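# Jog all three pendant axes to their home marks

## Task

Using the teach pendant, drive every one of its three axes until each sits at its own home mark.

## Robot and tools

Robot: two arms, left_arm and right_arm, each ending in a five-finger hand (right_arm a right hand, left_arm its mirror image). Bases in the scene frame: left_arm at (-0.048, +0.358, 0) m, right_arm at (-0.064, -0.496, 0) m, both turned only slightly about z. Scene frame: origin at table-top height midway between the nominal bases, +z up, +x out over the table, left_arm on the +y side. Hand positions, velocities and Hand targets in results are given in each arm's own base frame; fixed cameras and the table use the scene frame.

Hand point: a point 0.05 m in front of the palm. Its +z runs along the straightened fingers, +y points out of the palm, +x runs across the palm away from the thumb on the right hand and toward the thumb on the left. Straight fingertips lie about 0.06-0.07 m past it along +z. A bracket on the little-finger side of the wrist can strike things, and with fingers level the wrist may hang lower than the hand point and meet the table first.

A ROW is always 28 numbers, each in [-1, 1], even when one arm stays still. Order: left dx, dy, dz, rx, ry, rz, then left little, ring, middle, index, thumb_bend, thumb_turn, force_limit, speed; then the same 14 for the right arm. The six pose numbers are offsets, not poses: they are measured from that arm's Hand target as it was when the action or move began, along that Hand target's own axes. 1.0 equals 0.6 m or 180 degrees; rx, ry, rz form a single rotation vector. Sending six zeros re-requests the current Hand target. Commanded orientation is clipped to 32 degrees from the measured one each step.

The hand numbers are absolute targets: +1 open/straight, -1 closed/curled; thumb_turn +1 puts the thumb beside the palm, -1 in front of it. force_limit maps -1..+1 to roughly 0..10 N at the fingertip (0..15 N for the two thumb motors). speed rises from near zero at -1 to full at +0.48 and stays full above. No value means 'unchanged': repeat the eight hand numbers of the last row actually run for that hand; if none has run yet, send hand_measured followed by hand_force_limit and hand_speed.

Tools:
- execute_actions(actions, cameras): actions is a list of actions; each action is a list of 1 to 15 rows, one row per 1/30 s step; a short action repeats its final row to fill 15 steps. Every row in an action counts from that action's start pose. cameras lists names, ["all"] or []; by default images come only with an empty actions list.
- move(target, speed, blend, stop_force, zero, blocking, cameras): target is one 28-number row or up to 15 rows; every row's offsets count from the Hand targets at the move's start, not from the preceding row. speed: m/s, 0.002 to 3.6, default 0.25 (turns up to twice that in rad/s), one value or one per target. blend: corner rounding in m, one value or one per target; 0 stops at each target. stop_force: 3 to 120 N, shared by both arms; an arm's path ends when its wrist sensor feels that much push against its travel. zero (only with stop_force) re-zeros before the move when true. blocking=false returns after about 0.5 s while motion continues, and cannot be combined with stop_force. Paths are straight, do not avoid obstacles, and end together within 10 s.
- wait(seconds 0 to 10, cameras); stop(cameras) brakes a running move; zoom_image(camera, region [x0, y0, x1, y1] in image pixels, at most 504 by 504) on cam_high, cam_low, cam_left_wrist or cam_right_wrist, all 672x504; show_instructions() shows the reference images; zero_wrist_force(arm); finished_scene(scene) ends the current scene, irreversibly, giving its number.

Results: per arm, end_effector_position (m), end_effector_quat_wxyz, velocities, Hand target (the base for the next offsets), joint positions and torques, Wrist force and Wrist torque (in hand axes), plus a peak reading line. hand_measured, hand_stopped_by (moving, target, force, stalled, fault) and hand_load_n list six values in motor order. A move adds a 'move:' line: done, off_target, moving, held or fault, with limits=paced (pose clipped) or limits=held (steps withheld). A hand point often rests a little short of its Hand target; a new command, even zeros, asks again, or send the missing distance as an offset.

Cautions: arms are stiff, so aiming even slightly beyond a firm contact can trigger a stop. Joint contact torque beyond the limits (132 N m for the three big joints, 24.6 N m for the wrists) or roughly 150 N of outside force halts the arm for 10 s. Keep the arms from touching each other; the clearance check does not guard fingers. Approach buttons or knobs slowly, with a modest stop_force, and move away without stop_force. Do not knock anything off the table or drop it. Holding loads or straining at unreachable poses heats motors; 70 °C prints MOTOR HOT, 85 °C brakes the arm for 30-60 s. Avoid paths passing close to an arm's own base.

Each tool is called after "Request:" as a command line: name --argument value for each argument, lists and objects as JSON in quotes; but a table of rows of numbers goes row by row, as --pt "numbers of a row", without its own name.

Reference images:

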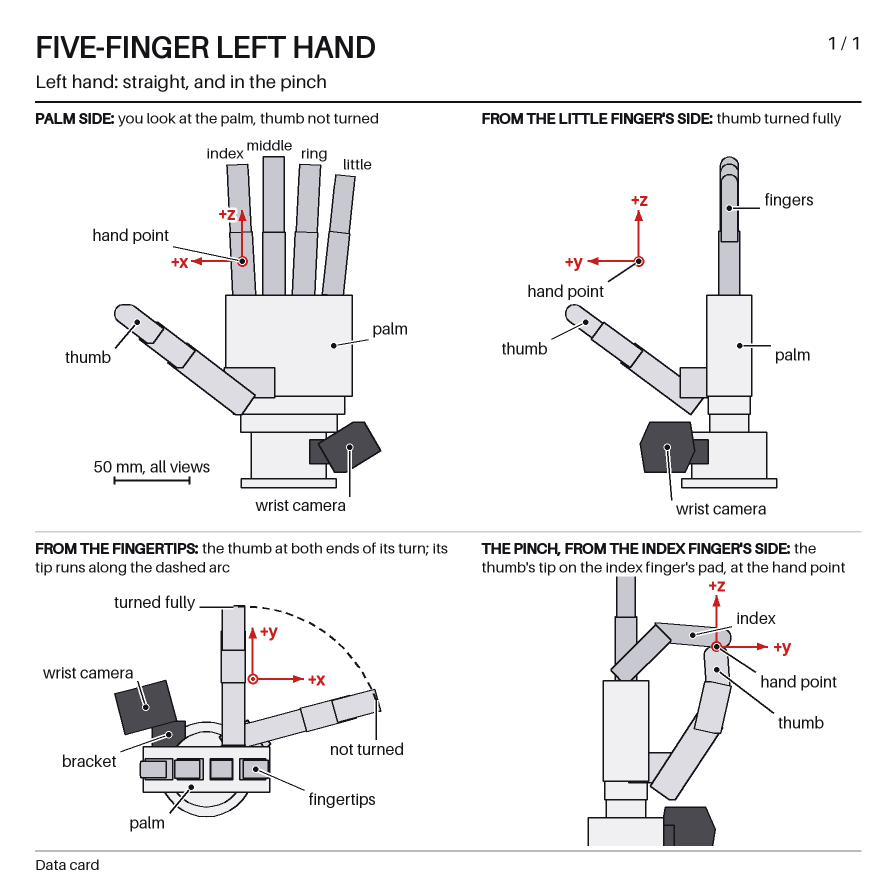

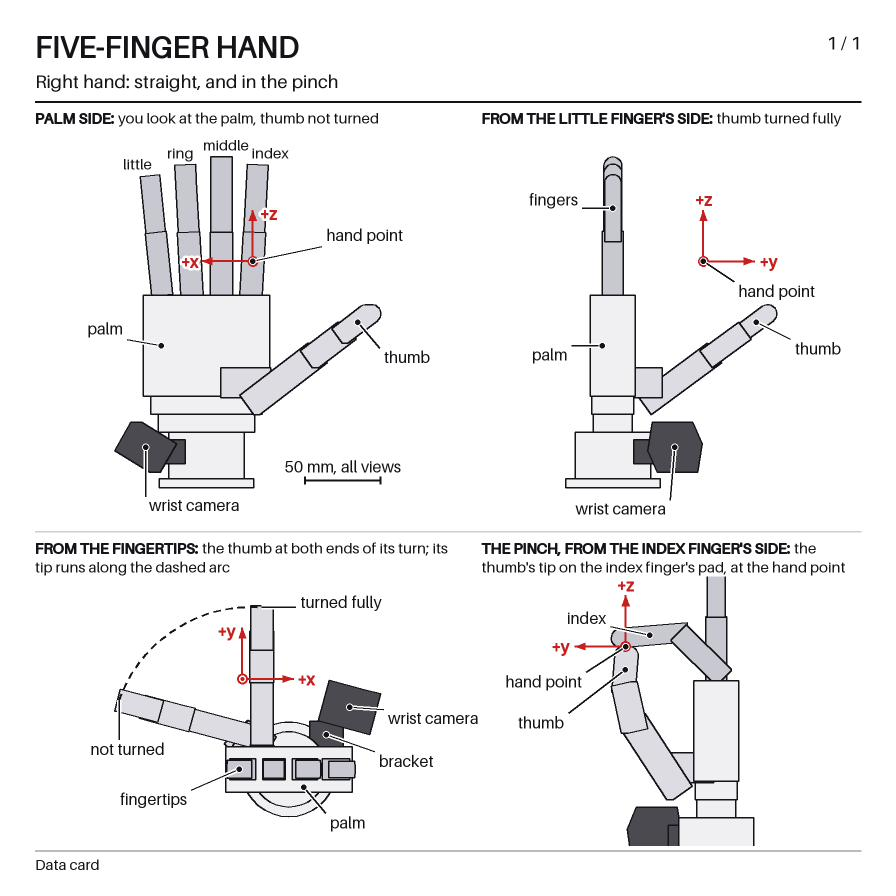

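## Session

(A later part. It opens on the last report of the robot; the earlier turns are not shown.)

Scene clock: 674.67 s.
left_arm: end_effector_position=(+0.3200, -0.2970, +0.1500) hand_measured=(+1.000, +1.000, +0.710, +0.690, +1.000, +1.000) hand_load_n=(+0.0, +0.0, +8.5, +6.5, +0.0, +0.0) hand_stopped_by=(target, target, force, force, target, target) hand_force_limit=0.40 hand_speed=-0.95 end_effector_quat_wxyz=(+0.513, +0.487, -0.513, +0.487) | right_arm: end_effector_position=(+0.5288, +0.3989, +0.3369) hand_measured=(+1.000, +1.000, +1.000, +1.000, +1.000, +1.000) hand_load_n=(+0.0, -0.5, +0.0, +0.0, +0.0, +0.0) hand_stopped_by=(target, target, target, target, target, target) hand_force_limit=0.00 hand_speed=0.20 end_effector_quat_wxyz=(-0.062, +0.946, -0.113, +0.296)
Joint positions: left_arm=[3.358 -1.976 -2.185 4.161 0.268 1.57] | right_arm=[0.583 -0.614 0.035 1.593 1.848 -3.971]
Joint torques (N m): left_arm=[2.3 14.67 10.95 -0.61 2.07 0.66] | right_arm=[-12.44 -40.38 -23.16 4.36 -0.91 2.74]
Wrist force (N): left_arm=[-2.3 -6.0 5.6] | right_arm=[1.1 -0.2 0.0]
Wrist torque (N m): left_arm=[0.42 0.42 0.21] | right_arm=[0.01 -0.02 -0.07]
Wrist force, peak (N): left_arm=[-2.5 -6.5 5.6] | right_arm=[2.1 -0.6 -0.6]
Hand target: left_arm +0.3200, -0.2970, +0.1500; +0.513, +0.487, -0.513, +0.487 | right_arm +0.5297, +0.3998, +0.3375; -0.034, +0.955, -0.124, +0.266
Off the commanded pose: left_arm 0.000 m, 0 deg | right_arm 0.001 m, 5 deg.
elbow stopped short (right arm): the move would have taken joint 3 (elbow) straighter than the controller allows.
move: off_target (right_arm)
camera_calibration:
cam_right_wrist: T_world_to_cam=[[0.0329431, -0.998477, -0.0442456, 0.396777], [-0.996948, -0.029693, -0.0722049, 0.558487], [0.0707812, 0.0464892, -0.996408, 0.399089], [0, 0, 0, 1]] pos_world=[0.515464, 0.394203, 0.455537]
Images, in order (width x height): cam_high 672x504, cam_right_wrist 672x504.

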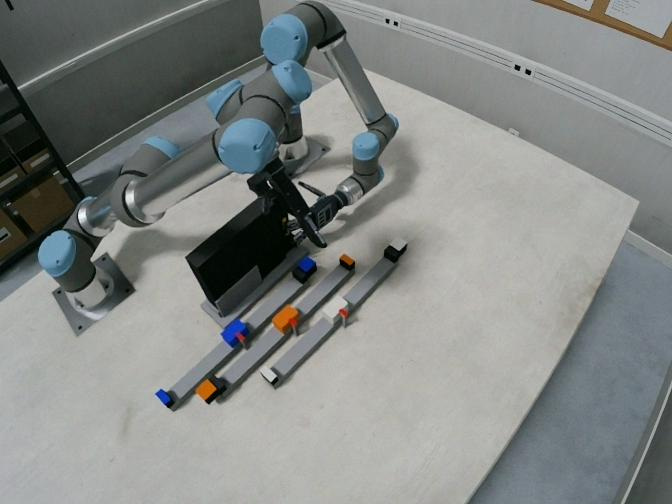

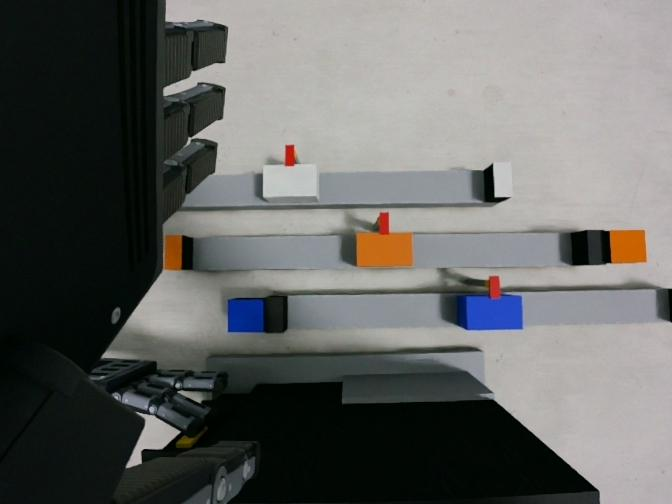

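Request:
zoom_image --camera "cam_right_wrist" --region '[250, 130, 340, 210]'

Request:
zoom_image --camera "cam_right_wrist" --region '[340, 200, 430, 280]'

Request:
zoom_image --camera "cam_right_wrist" --region '[440, 260, 530, 340]'

Scaled by 5.600.

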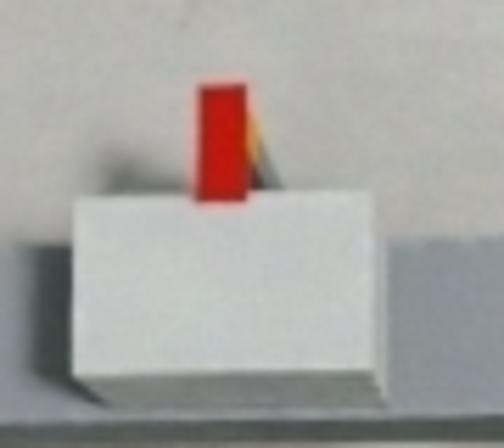

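Scaled by 5.600.

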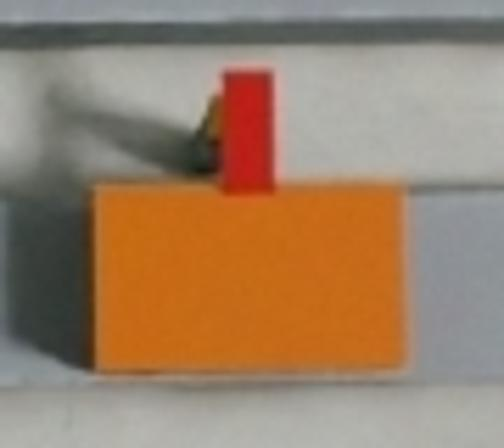

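Scaled by 5.600.

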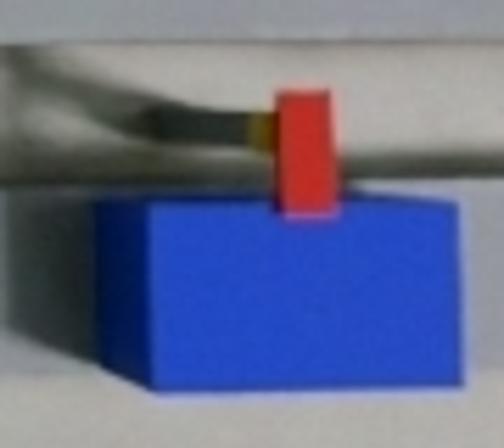

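Request:
move --pt "0 0 0 0 0 0 1 1 0.43 0.43 1 1 0.4 -0.95 0.0688 -0.0177 -0.1178 0 0 0 -1 -1 -1 1 1 1 0 0.2" --pt "0 0 0 0 0 0 1 1 0.43 0.43 1 1 0.4 -0.95 -0.4113 0.1775 -0.4277 0.1621 0.1208 0.4033 -1 -1 -1 1 1 1 0 0.2" --pt "0 0 0 0 0 0 1 1 0.43 0.43 1 1 0.4 -0.95 -0.662 0.2718 0.0143 0.1621 0.1208 0.4033 -1 -1 -1 1 1 1 0 0.2" --pt "0 0 0 0 0 0 1 1 0.43 0.43 1 1 0.4 -0.95 -0.5467 0.2413 0.0863 0.1621 0.1208 0.4033 -1 -1 -1 1 1 1 0 0.2" --blend '[0.02,0.05,0.03,0]' --speed '[0.3,0.3,0.3,0.15]' --cameras '["cam_high"]'

Scene clock: 709.80 s.
left_arm: end_effector_position=(+0.3200, -0.2970, +0.1500) hand_measured=(+1.000, +1.000, +0.710, +0.690, +1.000, +1.000) hand_load_n=(+0.0, +0.0, +9.0, +6.5, +0.0, +0.0) hand_stopped_by=(target, target, force, force, target, target) hand_force_limit=0.40 hand_speed=-0.95 end_effector_quat_wxyz=(+0.513, +0.487, -0.513, +0.487) | right_arm: end_effector_position=(+0.2533, +0.3432, +0.1101) hand_measured=(-1.000, -1.000, -1.000, +1.000, +1.000, +1.000) hand_load_n=(+0.0, +0.0, +0.0, +0.0, +0.0, -0.5) hand_stopped_by=(target, target, target, target, target, target) hand_force_limit=0.00 hand_speed=0.20 end_effector_quat_wxyz=(-0.382, +0.599, -0.593, +0.378)
Joint positions: left_arm=[3.358 -1.976 -2.185 4.161 0.268 1.57] | right_arm=[0.967 -1.486 2.138 0.027 2.406 -2.602]
Joint torques (N m): left_arm=[1.82 15.17 10.77 -0.14 2.36 0.62] | right_arm=[-13.38 -28 -10.05 -2.31 -0.19 -2.5]
Wrist force (N): left_arm=[-2.2 -6.0 5.3] | right_arm=[0.4 -0.6 -0.4]
Wrist torque (N m): left_arm=[0.44 0.41 0.21] | right_arm=[0.30 -0.04 -0.02]
Wrist force, peak (N): left_arm=[-2.5 -6.4 5.6] | right_arm=[1.8 0.1 -0.6]
Hand target: left_arm +0.3200, -0.2970, +0.1500; +0.513, +0.487, -0.513, +0.487 | right_arm +0.2534, +0.3432, +0.1101; -0.382, +0.599, -0.593, +0.378
Off the commanded pose: left_arm 0.000 m, 0 deg | right_arm 0.000 m, 0 deg.
elbow stopped short (right arm): the move would have taken joint 3 (elbow) straighter than the controller allows.
move: done
Images, in order (width x height): cam_high 672x504.

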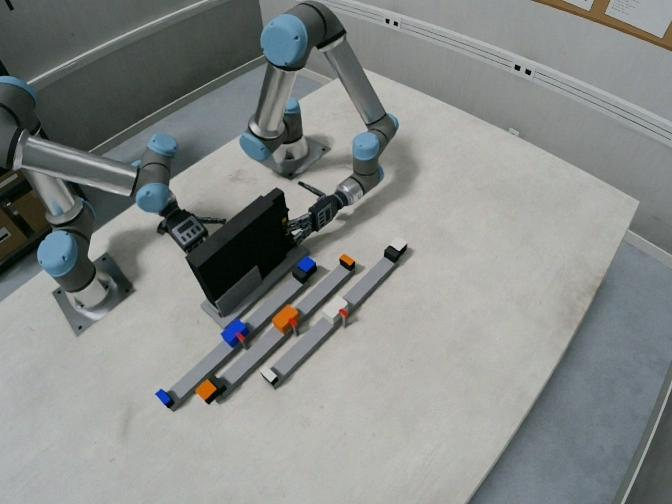

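Request:
execute_actions --actions '[[[0,0,0,0,0,0,1,1,0.43,0.43,1,1,0.4,-0.95,0.0001,-0.0027,0.0057,0,0,0,-1,-1,-1,1,1,1,0,0.2],[0,0,0,0,0,0,1,1,0.43,0.43,1,1,0.4,-0.95,0.0001,-0.0027,0.0057,0,0,0,-1,-1,-1,1,1,1,0,0.2],[0,0,0,0,0,0,1,1,0.43,0.43,1,1,0.4,-0.95,0.0001,-0.0027,0.0057,0,0,0,-1,-1,-1,1,1,1,0,0.2],[0,0,0,0,0,0,1,1,0.43,0.43,1,1,0.4,-0.95,0.0001,-0.0027,0.0057,0,0,0,-1,-1,-1,1,1,1,0,0.2],[0,0,0,0,0,0,1,1,0.43,0.43,1,1,0.4,-0.95,0.0001,-0.0027,0.0057,0,0,0,-1,-1,-1,1,1,1,0,0.2],[0,0,0,0,0,0,1,1,0.43,0.43,1,1,0.4,-0.95,0.0001,-0.0027,0.0057,0,0,0,-1,-1,-1,1,1,1,0,0.2],[0,0,0,0,0,0,1,1,0.43,0.43,1,1,0.4,-0.95,0.0001,-0.0027,0.0057,0,0,0,-1,-1,-1,1,1,1,0,0.2],[0,0,0,0,0,0,1,1,0.43,0.43,1,1,0.4,-0.95,0,0,0,0,0,0,-1,-1,-1,1,1,1,0,0.2]]]' --cameras '["cam_high","cam_low"]'

Request:
zoom_image --camera "cam_high" --region '[310, 290, 370, 350]'

Request:
zoom_image --camera "cam_low" --region '[190, 258, 250, 303]'

Scene clock: 717.43 s.
left_arm: end_effector_position=(+0.3200, -0.2970, +0.1500) hand_measured=(+1.000, +1.000, +0.710, +0.690, +1.000, +1.000) hand_load_n=(+0.5, +0.0, +8.5, +6.0, +0.0, -0.5) hand_stopped_by=(target, target, force, force, target, target) hand_force_limit=0.40 hand_speed=-0.95 end_effector_quat_wxyz=(+0.513, +0.487, -0.513, +0.487) | right_arm: end_effector_position=(+0.2536, +0.3432, +0.1101) hand_measured=(-1.000, -1.000, -1.000, +1.000, +1.000, +1.000) hand_load_n=(+0.0, +0.0, +0.0, +0.0, +0.0, +0.0) hand_stopped_by=(target, target, target, target, target, target) hand_force_limit=0.00 hand_speed=0.20 end_effector_quat_wxyz=(-0.382, +0.599, -0.593, +0.378)
Joint positions: left_arm=[3.358 -1.976 -2.185 4.161 0.268 1.57] | right_arm=[0.966 -1.486 2.139 0.026 2.405 -2.602]
Joint torques (N m): left_arm=[2.23 16.13 11.34 -0.16 2.3 0.59] | right_arm=[11.1 -8.59 -10.63 3.72 2.35 2.81]
Wrist force (N): left_arm=[-2.4 -6.4 5.2] | right_arm=[0.2 -0.7 -0.6]
Wrist torque (N m): left_arm=[0.39 0.43 0.22] | right_arm=[0.30 -0.01 -0.15]
Wrist force, peak (N): left_arm=[-2.1 -6.6 5.6] | right_arm=[0.8 -0.4 -1.8]
Hand target: left_arm +0.3200, -0.2970, +0.1500; +0.513, +0.487, -0.513, +0.487 | right_arm +0.2534, +0.3432, +0.1101; -0.382, +0.599, -0.593, +0.378
Off the commanded pose: left_arm 0.000 m, 0 deg | right_arm 0.000 m, 0 deg.
Images, in order (width x height): cam_high 672x504, cam_low 672x504.

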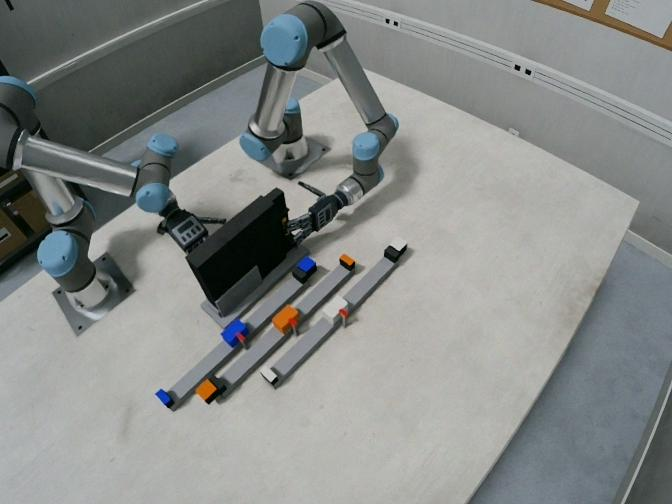

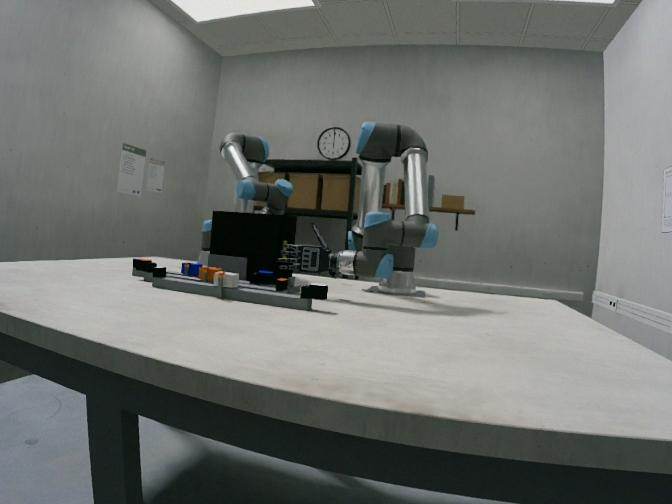

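Scaled by 8.400.

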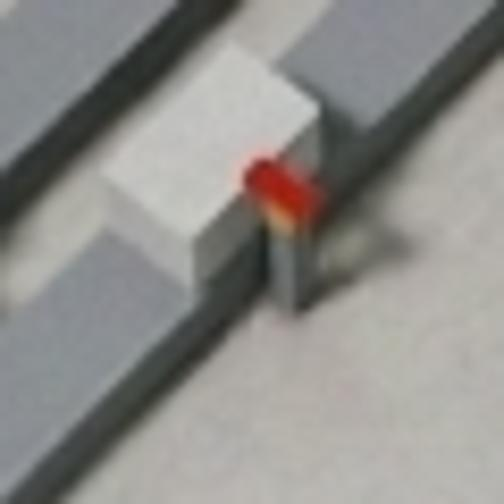

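Scaled by 8.400.

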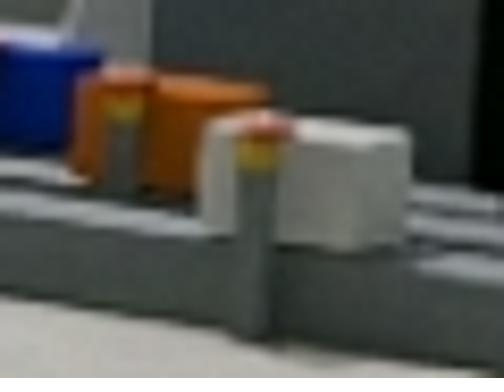

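Request:
execute_actions --actions '[[[0,0,0,0,0,0,1,1,0.43,0.43,1,1,0.4,-0.95,0.0001,-0.0034,0.0072,0,0,0,-1,-1,-1,1,1,1,0,0.2],[0,0,0,0,0,0,1,1,0.43,0.43,1,1,0.4,-0.95,0.0001,-0.0034,0.0072,0,0,0,-1,-1,-1,1,1,1,0,0.2],[0,0,0,0,0,0,1,1,0.43,0.43,1,1,0.4,-0.95,0.0001,-0.0034,0.0072,0,0,0,-1,-1,-1,1,1,1,0,0.2],[0,0,0,0,0,0,1,1,0.43,0.43,1,1,0.4,-0.95,0.0001,-0.0034,0.0072,0,0,0,-1,-1,-1,1,1,1,0,0.2],[0,0,0,0,0,0,1,1,0.43,0.43,1,1,0.4,-0.95,0.0001,-0.0034,0.0072,0,0,0,-1,-1,-1,1,1,1,0,0.2],[0,0,0,0,0,0,1,1,0.43,0.43,1,1,0.4,-0.95,0.0001,-0.0034,0.0072,0,0,0,-1,-1,-1,1,1,1,0,0.2],[0,0,0,0,0,0,1,1,0.43,0.43,1,1,0.4,-0.95,0.0001,-0.0034,0.0072,0,0,0,-1,-1,-1,1,1,1,0,0.2],[0,0,0,0,0,0,1,1,0.43,0.43,1,1,0.4,-0.95,0.0001,-0.0034,0.0072,0,0,0,-1,-1,-1,1,1,1,0,0.2],[0,0,0,0,0,0,1,1,0.43,0.43,1,1,0.4,-0.95,0,0,0,0,0,0,-1,-1,-1,1,1,1,0,0.2]]]' --cameras '["cam_high","cam_low"]'

Request:
zoom_image --camera "cam_high" --region '[310, 290, 370, 350]'

Request:
zoom_image --camera "cam_low" --region '[190, 258, 250, 303]'

Scene clock: 724.40 s.
left_arm: end_effector_position=(+0.3200, -0.2970, +0.1500) hand_measured=(+1.000, +1.000, +0.710, +0.690, +1.000, +1.000) hand_load_n=(+0.0, +0.0, +8.5, +6.5, +0.0, +0.0) hand_stopped_by=(target, target, force, force, target, target) hand_force_limit=0.40 hand_speed=-0.95 end_effector_quat_wxyz=(+0.513, +0.487, -0.513, +0.487) | right_arm: end_effector_position=(+0.2536, +0.3432, +0.1101) hand_measured=(-1.000, -1.000, -1.000, +1.000, +1.000, +1.000) hand_load_n=(+0.0, +0.0, +0.0, +0.0, +0.0, +0.0) hand_stopped_by=(target, target, target, target, target, target) hand_force_limit=0.00 hand_speed=0.20 end_effector_quat_wxyz=(-0.382, +0.599, -0.593, +0.378)
Joint positions: left_arm=[3.358 -1.976 -2.185 4.161 0.268 1.57] | right_arm=[0.966 -1.486 2.139 0.026 2.405 -2.603]
Joint torques (N m): left_arm=[2.35 16.56 11.02 -0.2 2.26 0.58] | right_arm=[10.84 -10.06 -11.31 3.92 2.22 2.94]
Wrist force (N): left_arm=[-2.1 -6.3 5.7] | right_arm=[0.1 -0.7 -0.7]
Wrist torque (N m): left_arm=[0.38 0.41 0.22] | right_arm=[0.31 0.01 -0.15]
Wrist force, peak (N): left_arm=[-2.2 -6.5 5.6] | right_arm=[0.9 0.6 -3.9]
Hand target: left_arm +0.3200, -0.2970, +0.1500; +0.513, +0.487, -0.513, +0.487 | right_arm +0.2534, +0.3432, +0.1101; -0.382, +0.599, -0.593, +0.378
Off the commanded pose: left_arm 0.000 m, 0 deg | right_arm 0.000 m, 0 deg.
Images, in order (width x height): cam_high 672x504, cam_low 672x504.

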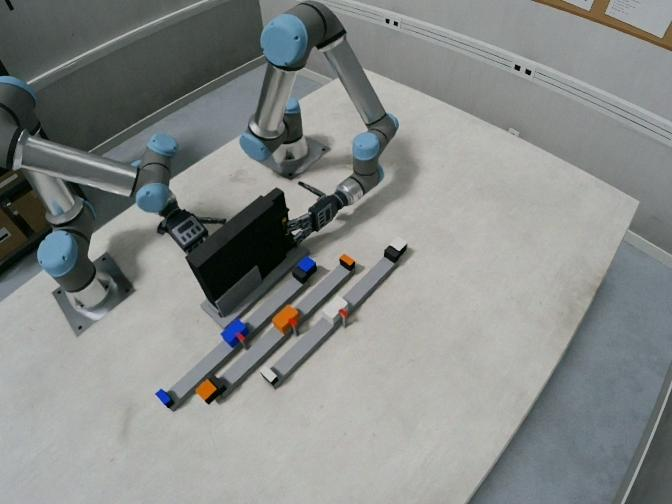

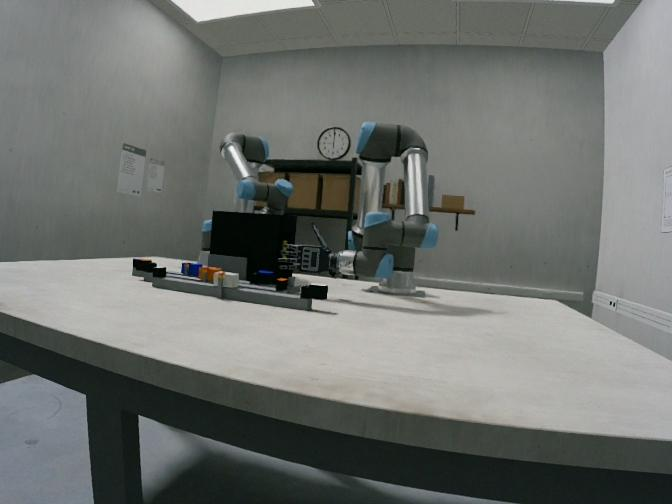

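Scaled by 8.400.

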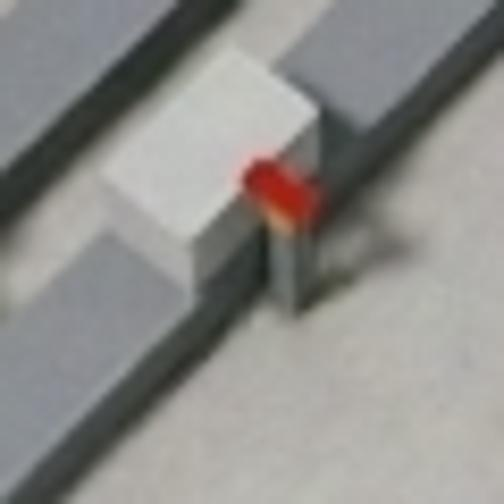

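Scaled by 8.400.

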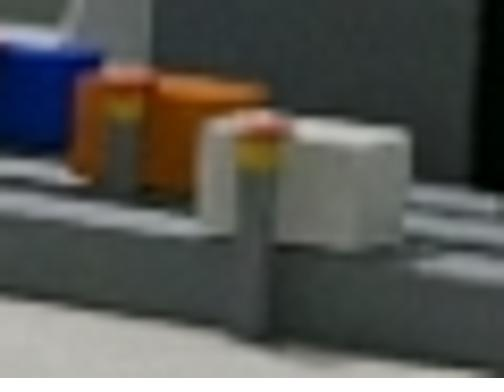

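Request:
execute_actions --actions '[[[0,0,0,0,0,0,1,1,0.43,0.43,1,1,0.4,-0.95,0.0001,-0.0034,0.0072,0,0,0,-1,-1,-1,1,1,1,0,0.2],[0,0,0,0,0,0,1,1,0.43,0.43,1,1,0.4,-0.95,0.0001,-0.0034,0.0072,0,0,0,-1,-1,-1,1,1,1,0,0.2],[0,0,0,0,0,0,1,1,0.43,0.43,1,1,0.4,-0.95,0.0001,-0.0034,0.0072,0,0,0,-1,-1,-1,1,1,1,0,0.2],[0,0,0,0,0,0,1,1,0.43,0.43,1,1,0.4,-0.95,0.0001,-0.0034,0.0072,0,0,0,-1,-1,-1,1,1,1,0,0.2],[0,0,0,0,0,0,1,1,0.43,0.43,1,1,0.4,-0.95,0.0001,-0.0034,0.0072,0,0,0,-1,-1,-1,1,1,1,0,0.2],[0,0,0,0,0,0,1,1,0.43,0.43,1,1,0.4,-0.95,0.0001,-0.0034,0.0072,0,0,0,-1,-1,-1,1,1,1,0,0.2],[0,0,0,0,0,0,1,1,0.43,0.43,1,1,0.4,-0.95,0.0001,-0.0034,0.0072,0,0,0,-1,-1,-1,1,1,1,0,0.2],[0,0,0,0,0,0,1,1,0.43,0.43,1,1,0.4,-0.95,0.0001,-0.0034,0.0072,0,0,0,-1,-1,-1,1,1,1,0,0.2],[0,0,0,0,0,0,1,1,0.43,0.43,1,1,0.4,-0.95,0.0001,-0.0034,0.0072,0,0,0,-1,-1,-1,1,1,1,0,0.2],[0,0,0,0,0,0,1,1,0.43,0.43,1,1,0.4,-0.95,0.0001,-0.0034,0.0072,0,0,0,-1,-1,-1,1,1,1,0,0.2],[0,0,0,0,0,0,1,1,0.43,0.43,1,1,0.4,-0.95,0.0001,-0.0034,0.0072,0,0,0,-1,-1,-1,1,1,1,0,0.2],[0,0,0,0,0,0,1,1,0.43,0.43,1,1,0.4,-0.95,0.0001,-0.0034,0.0072,0,0,0,-1,-1,-1,1,1,1,0,0.2],[0,0,0,0,0,0,1,1,0.43,0.43,1,1,0.4,-0.95,0.0001,-0.0034,0.0072,0,0,0,-1,-1,-1,1,1,1,0,0.2],[0,0,0,0,0,0,1,1,0.43,0.43,1,1,0.4,-0.95,0,0,0,0,0,0,-1,-1,-1,1,1,1,0,0.2]]]' --cameras '["cam_high","cam_low"]'

Request:
zoom_image --camera "cam_high" --region '[310, 290, 370, 350]'

Request:
zoom_image --camera "cam_low" --region '[190, 258, 250, 303]'

Scene clock: 734.40 s.
left_arm: end_effector_position=(+0.3200, -0.2970, +0.1500) hand_measured=(+1.000, +1.000, +0.710, +0.690, +1.000, +1.000) hand_load_n=(+0.0, +0.0, +8.5, +6.5, +0.0, -0.5) hand_stopped_by=(target, target, force, force, target, target) hand_force_limit=0.40 hand_speed=-0.95 end_effector_quat_wxyz=(+0.513, +0.487, -0.513, +0.487) | right_arm: end_effector_position=(+0.2536, +0.3432, +0.1101) hand_measured=(-1.000, -1.000, -1.000, +1.000, +1.000, +1.000) hand_load_n=(+0.0, +0.0, +0.0, +0.0, +0.0, +0.0) hand_stopped_by=(target, target, target, target, target, target) hand_force_limit=0.00 hand_speed=0.20 end_effector_quat_wxyz=(-0.382, +0.599, -0.593, +0.378)
Joint positions: left_arm=[3.358 -1.976 -2.185 4.161 0.268 1.57] | right_arm=[0.966 -1.486 2.139 0.026 2.404 -2.603]
Joint torques (N m): left_arm=[1.41 16.55 10.33 -0.18 2.37 0.5] | right_arm=[9.9 -9.34 -10.28 3.55 2.35 2.23]
Wrist force (N): left_arm=[-2.2 -6.1 5.2] | right_arm=[0.3 -0.3 -0.6]
Wrist torque (N m): left_arm=[0.43 0.41 0.22] | right_arm=[0.37 -0.03 -0.12]
Wrist force, peak (N): left_arm=[-2.3 -6.5 5.7] | right_arm=[0.3 2.1 -25.1]
Hand target: left_arm +0.3200, -0.2970, +0.1500; +0.513, +0.487, -0.513, +0.487 | right_arm +0.2534, +0.3432, +0.1101; -0.382, +0.599, -0.593, +0.378
Off the commanded pose: left_arm 0.000 m, 0 deg | right_arm 0.000 m, 0 deg.
Images, in order (width x height): cam_high 672x504, cam_low 672x504.

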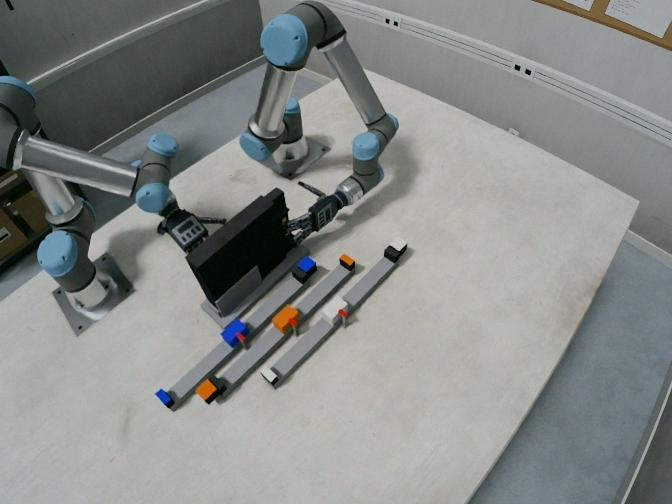

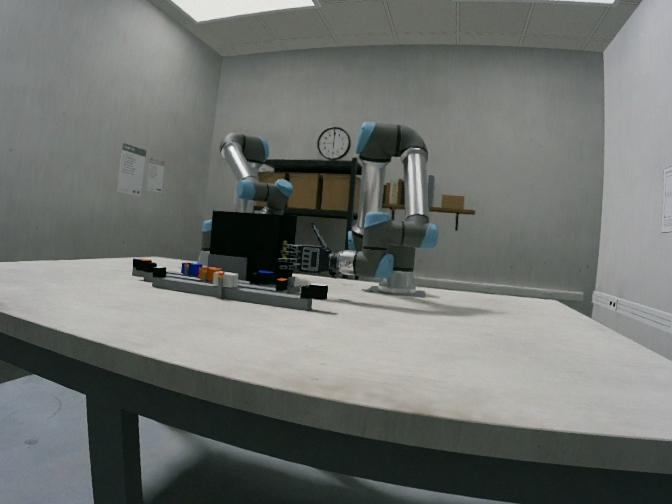

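Scaled by 8.400.

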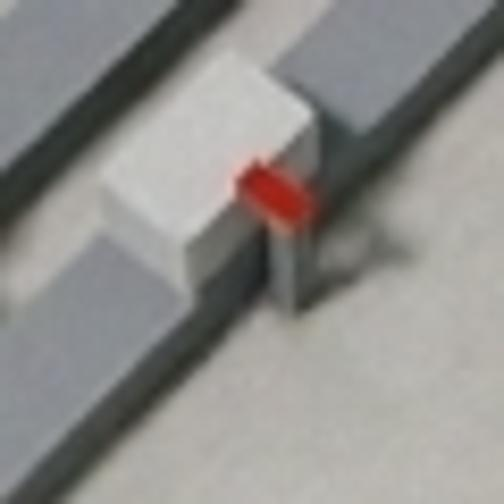

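Scaled by 8.400.

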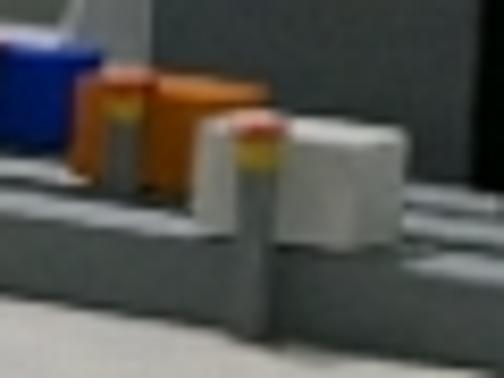

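Request:
move --target '[0,0,0,0,0,0,1,1,0.43,0.43,1,1,0.4,-0.95,0.0093,0.0688,0.022,0,0,0,-1,-1,-1,1,1,1,0,0.2]' --speed 0.12

Request:
move --target '[0,0,0,0,0,0,1,1,0.43,0.43,1,1,0.4,-0.95,0.0004,-0.0113,0.0242,0,0,0,-1,-1,-1,1,1,1,0,0.2]' --speed 0.006 --stop_force 4

Request:
move --target '[0,0,0,0,0,0,1,1,0.43,0.43,1,1,0.4,-0.95,-0.0001,0.0056,-0.0121,0,0,0,-1,-1,-1,1,1,1,0,0.2]' --speed 0.1 --cameras '["cam_right_wrist"]'

Scene clock: 749.43 s.
left_arm: end_effector_position=(+0.3200, -0.2970, +0.1500) hand_measured=(+1.000, +1.000, +0.710, +0.690, +1.000, +1.000) hand_load_n=(+0.0, +0.0, +8.5, +6.0, +0.0, +0.0) hand_stopped_by=(target, target, force, force, target, target) hand_force_limit=0.40 hand_speed=-0.95 end_effector_quat_wxyz=(+0.513, +0.487, -0.513, +0.487) | right_arm: end_effector_position=(+0.2480, +0.3376, +0.0672) hand_measured=(-1.000, -1.000, -1.000, +1.000, +1.000, +1.000) hand_load_n=(+0.0, +0.0, +0.0, +0.0, +0.0, +0.0) hand_stopped_by=(target, target, target, target, target, target) hand_force_limit=0.00 hand_speed=0.20 end_effector_quat_wxyz=(-0.382, +0.599, -0.593, +0.378) end_effector_velocity=(+0.000, +0.000, -0.001) end_effector_angular_velocity=(+0.001, -0.001, +0.000)
Joint positions: left_arm=[3.358 -1.976 -2.185 4.161 0.268 1.57] | right_arm=[0.971 -1.419 2.207 -0.105 2.409 -2.598]
Joint velocities: left_arm=[within noise] | right_arm=[0 0.001 0.002 -0.005 0 -0.001]
Joint torques (N m): left_arm=[1.51 15.94 10.66 -0.36 2.3 0.66] | right_arm=[10.27 -10.39 -9.77 -2.64 2.42 -2.29]
Wrist force (N): left_arm=[-2.2 -6.4 5.0] | right_arm=[0.0 -0.6 -0.2]
Wrist torque (N m): left_arm=[0.39 0.39 0.23] | right_arm=[0.28 0.01 -0.13]
Wrist force, peak (N): left_arm=[-2.3 -6.4 5.4] | right_arm=[0.3 -1.3 -0.6]
Hand target: left_arm +0.3200, -0.2970, +0.1500; +0.513, +0.487, -0.513, +0.487 | right_arm +0.2480, +0.3376, +0.0671; -0.382, +0.599, -0.593, +0.378
Off the commanded pose: left_arm 0.000 m, 0 deg | right_arm 0.000 m, 0 deg.
move: done

Scene clock: 752.23 s.
left_arm: end_effector_position=(+0.3200, -0.2970, +0.1500) hand_measured=(+1.000, +1.000, +0.710, +0.690, +1.000, +1.000) hand_load_n=(+0.0, +0.0, +8.5, +6.0, -0.5, +0.0) hand_stopped_by=(target, target, force, force, target, target) hand_force_limit=0.40 hand_speed=-0.95 end_effector_quat_wxyz=(+0.513, +0.487, -0.513, +0.487) | right_arm: end_effector_position=(+0.2576, +0.3376, +0.0671) hand_measured=(-1.000, -1.000, -1.000, +1.000, +1.000, +1.000) hand_load_n=(+0.0, +0.0, +0.0, -1.0, +0.0, +0.0) hand_stopped_by=(target, target, target, target, target, target) hand_force_limit=0.00 hand_speed=0.20 end_effector_quat_wxyz=(-0.382, +0.599, -0.593, +0.378)
Joint positions: left_arm=[3.358 -1.976 -2.185 4.161 0.268 1.57] | right_arm=[0.943 -1.421 2.205 -0.121 2.387 -2.624]
Joint torques (N m): left_arm=[1.94 15.44 10.17 -0.09 2.23 0.39] | right_arm=[8.75 -16.92 -10.63 3.18 2.8 2.7]
Wrist force (N): left_arm=[-2.3 -6.3 4.9] | right_arm=[-0.5 0.4 -4.9]
Wrist torque (N m): left_arm=[0.42 0.40 0.22] | right_arm=[0.57 -0.03 -0.09]
Wrist force, peak (N): left_arm=[-2.5 -6.5 5.3] | right_arm=[-0.9 0.2 -10.7]
Hand target: left_arm +0.3200, -0.2970, +0.1500; +0.513, +0.487, -0.513, +0.487 | right_arm +0.2576, +0.3376, +0.0671; -0.382, +0.599, -0.593, +0.378 (not the last commanded pose)
Off the commanded pose: left_arm 0.000 m, 0 deg | right_arm 0.006 m, 0 deg.
move: contact (right_arm)

Scene clock: 753.10 s.
left_arm: end_effector_position=(+0.3200, -0.2970, +0.1500) hand_measured=(+1.000, +1.000, +0.710, +0.690, +1.000, +1.000) hand_load_n=(+0.0, +0.0, +8.5, +6.5, +0.0, +0.0) hand_stopped_by=(target, target, force, force, target, target) hand_force_limit=0.40 hand_speed=-0.95 end_effector_quat_wxyz=(+0.513, +0.487, -0.513, +0.487) | right_arm: end_effector_position=(+0.2498, +0.3375, +0.0671) hand_measured=(-1.000, -1.000, -1.000, +1.000, +1.000, +1.000) hand_load_n=(+0.0, +0.0, +0.0, +0.0, -0.5, +0.0) hand_stopped_by=(target, target, target, target, target, target) hand_force_limit=0.00 hand_speed=0.20 end_effector_quat_wxyz=(-0.382, +0.599, -0.593, +0.378)
Joint positions: left_arm=[3.358 -1.976 -2.185 4.161 0.268 1.57] | right_arm=[0.966 -1.42 2.207 -0.109 2.404 -2.603]
Joint torques (N m): left_arm=[2.22 15.47 10.7 -0.27 2.25 0.61] | right_arm=[10.53 -10.98 -8.89 3.81 2.09 2.32]
Wrist force (N): left_arm=[-2.2 -6.3 5.1] | right_arm=[-0.2 -0.7 -0.6]
Wrist torque (N m): left_arm=[0.40 0.40 0.23] | right_arm=[0.30 0.06 -0.17]
Wrist force, peak (N): left_arm=[-2.5 -6.4 5.2] | right_arm=[-0.7 0.3 -4.9]
Hand target: left_arm +0.3200, -0.2970, +0.1500; +0.513, +0.487, -0.513, +0.487 | right_arm +0.2496, +0.3375, +0.0671; -0.382, +0.599, -0.593, +0.378
Off the commanded pose: left_arm 0.000 m, 0 deg | right_arm 0.000 m, 0 deg.
move: done
camera_calibration:
cam_right_wrist: T_world_to_cam=[[-0.401966, -0.256332, -0.879043, 0.246907], [-0.568086, 0.82273, 0.0198612, -0.141953], [0.718124, 0.507356, -0.476328, -0.199177], [0, 0, 0, 1]] pos_world=[0.16164, 0.281133, 0.124987]
Images, in order (width x height): cam_right_wrist 672x504.

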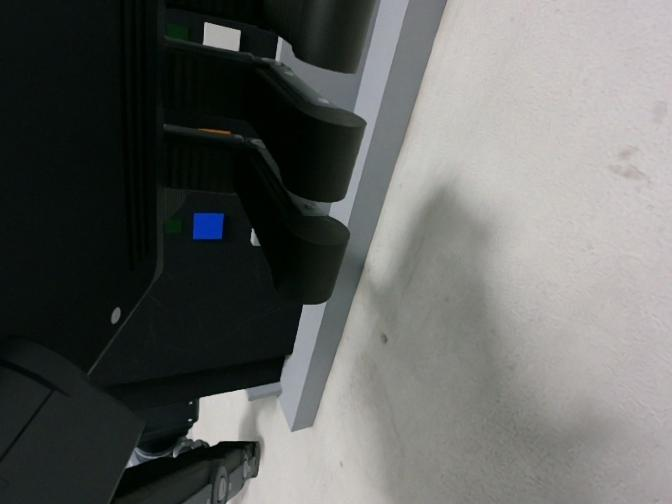

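Request:
move --target '[0,0,0,0,0,0,1,1,0.43,0.43,1,1,0.4,-0.95,-0.0095,-0.069,-0.023,0,0,0,-1,-1,-1,1,1,1,0,0.2]' --speed 0.12

Request:
execute_actions --actions '[[[0,0,0,0,0,0,1,1,0.43,0.43,1,1,0.4,-0.95,0,-0.002,0.0042,0,0,0,-1,-1,-1,1,1,1,0,0.2]],[[0,0,0,0,0,0,1,1,0.43,0.43,1,1,0.4,-0.95,0,0.0035,-0.0075,0,0,0,-1,-1,-1,1,1,1,0,0.2]]]' --cameras '["cam_high","cam_low"]'

Request:
zoom_image --camera "cam_low" --region '[190, 258, 250, 303]'

Request:
zoom_image --camera "cam_high" --region '[275, 305, 315, 345]'

Scene clock: 759.73 s.
left_arm: end_effector_position=(+0.3200, -0.2970, +0.1500) hand_measured=(+1.000, +1.000, +0.710, +0.690, +1.000, +1.000) hand_load_n=(+0.0, +0.0, +9.0, +6.5, -0.5, +0.0) hand_stopped_by=(target, target, force, force, target, target) hand_force_limit=0.40 hand_speed=-0.95 end_effector_quat_wxyz=(+0.513, +0.487, -0.513, +0.487) | right_arm: end_effector_position=(+0.2545, +0.3432, +0.1104) hand_measured=(-1.000, -1.000, -1.000, +1.000, +1.000, +1.000) hand_load_n=(+0.0, +0.5, +0.0, +0.0, +0.0, +0.0) hand_stopped_by=(target, target, target, target, target, target) hand_force_limit=0.00 hand_speed=0.20 end_effector_quat_wxyz=(-0.382, +0.599, -0.593, +0.378)
Joint positions: left_arm=[3.358 -1.976 -2.185 4.161 0.268 1.57] | right_arm=[0.963 -1.486 2.138 0.025 2.403 -2.605]
Joint torques (N m): left_arm=[1.83 16.21 10.68 -0.08 2.11 0.62] | right_arm=[-12.1 -28.88 -22.49 3.77 -0.27 2.52]
Wrist force (N): left_arm=[-2.3 -6.1 5.3] | right_arm=[0.4 -0.8 -0.5]
Wrist torque (N m): left_arm=[0.43 0.42 0.21] | right_arm=[0.28 -0.04 -0.07]
Wrist force, peak (N): left_arm=[-2.2 -6.5 5.3] | right_arm=[0.1 -1.2 -0.8]
Hand target: left_arm +0.3200, -0.2970, +0.1500; +0.513, +0.487, -0.513, +0.487 | right_arm +0.2545, +0.3433, +0.1105; -0.382, +0.599, -0.593, +0.378
Off the commanded pose: left_arm 0.000 m, 0 deg | right_arm 0.000 m, 0 deg.
move: done

Scene clock: 760.93 s.
left_arm: end_effector_position=(+0.3200, -0.2970, +0.1500) hand_measured=(+1.000, +1.000, +0.710, +0.690, +1.000, +1.000) hand_load_n=(+0.0, +0.0, +8.5, +6.5, +0.5, +0.0) hand_stopped_by=(target, target, force, force, target, target) hand_force_limit=0.40 hand_speed=-0.95 end_effector_quat_wxyz=(+0.513, +0.487, -0.513, +0.487) | right_arm: end_effector_position=(+0.2524, +0.3432, +0.1105) hand_measured=(-1.000, -1.000, -1.000, +1.000, +1.000, +1.000) hand_load_n=(+0.0, +0.5, +0.0, +0.0, +0.0, +0.0) hand_stopped_by=(target, target, target, target, target, target) hand_force_limit=0.00 hand_speed=0.20 end_effector_quat_wxyz=(-0.382, +0.599, -0.593, +0.378)
Joint positions: left_arm=[3.358 -1.976 -2.185 4.161 0.268 1.57] | right_arm=[0.97 -1.486 2.138 0.029 2.407 -2.599]
Joint torques (N m): left_arm=[1.87 15.7 11.22 -0.2 2.12 0.51] | right_arm=[10.49 -9.44 -10.86 3.77 2.47 2.66]
Wrist force (N): left_arm=[-2.3 -6.4 5.2] | right_arm=[0.5 -1.0 -0.8]
Wrist torque (N m): left_arm=[0.39 0.42 0.22] | right_arm=[0.28 -0.04 -0.13]
Wrist force, peak (N): left_arm=[-2.3 -6.5 5.3] | right_arm=[0.2 -0.1 -2.8]
Hand target: left_arm +0.3200, -0.2970, +0.1500; +0.513, +0.487, -0.513, +0.487 | right_arm +0.2523, +0.3432, +0.1105; -0.382, +0.599, -0.593, +0.378
Off the commanded pose: left_arm 0.000 m, 0 deg | right_arm 0.000 m, 0 deg.
Images, in order (width x height): cam_high 672x504, cam_low 672x504.

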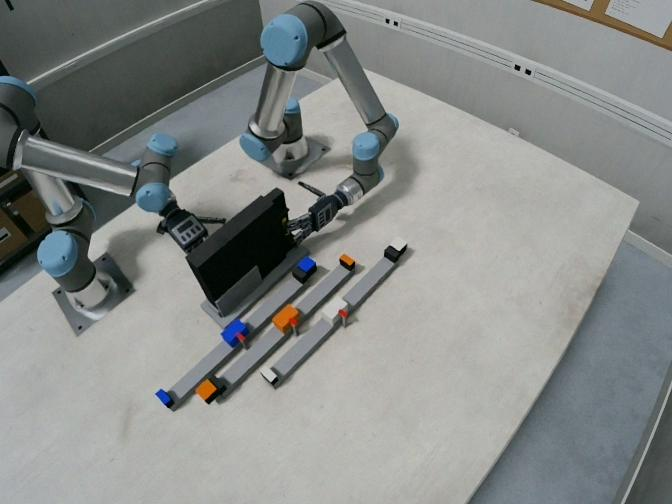

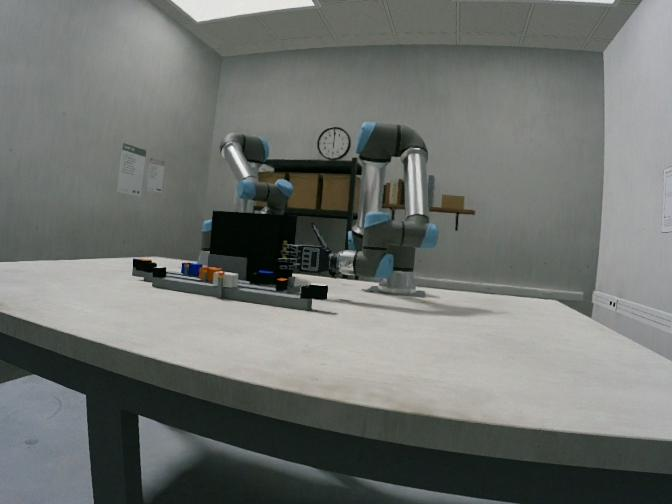

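Scaled by 8.400.

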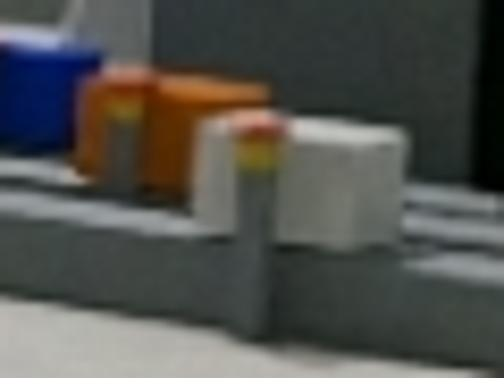

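Scaled by 12.600.

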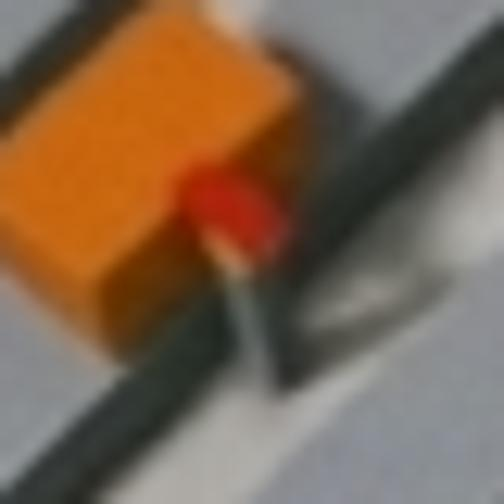

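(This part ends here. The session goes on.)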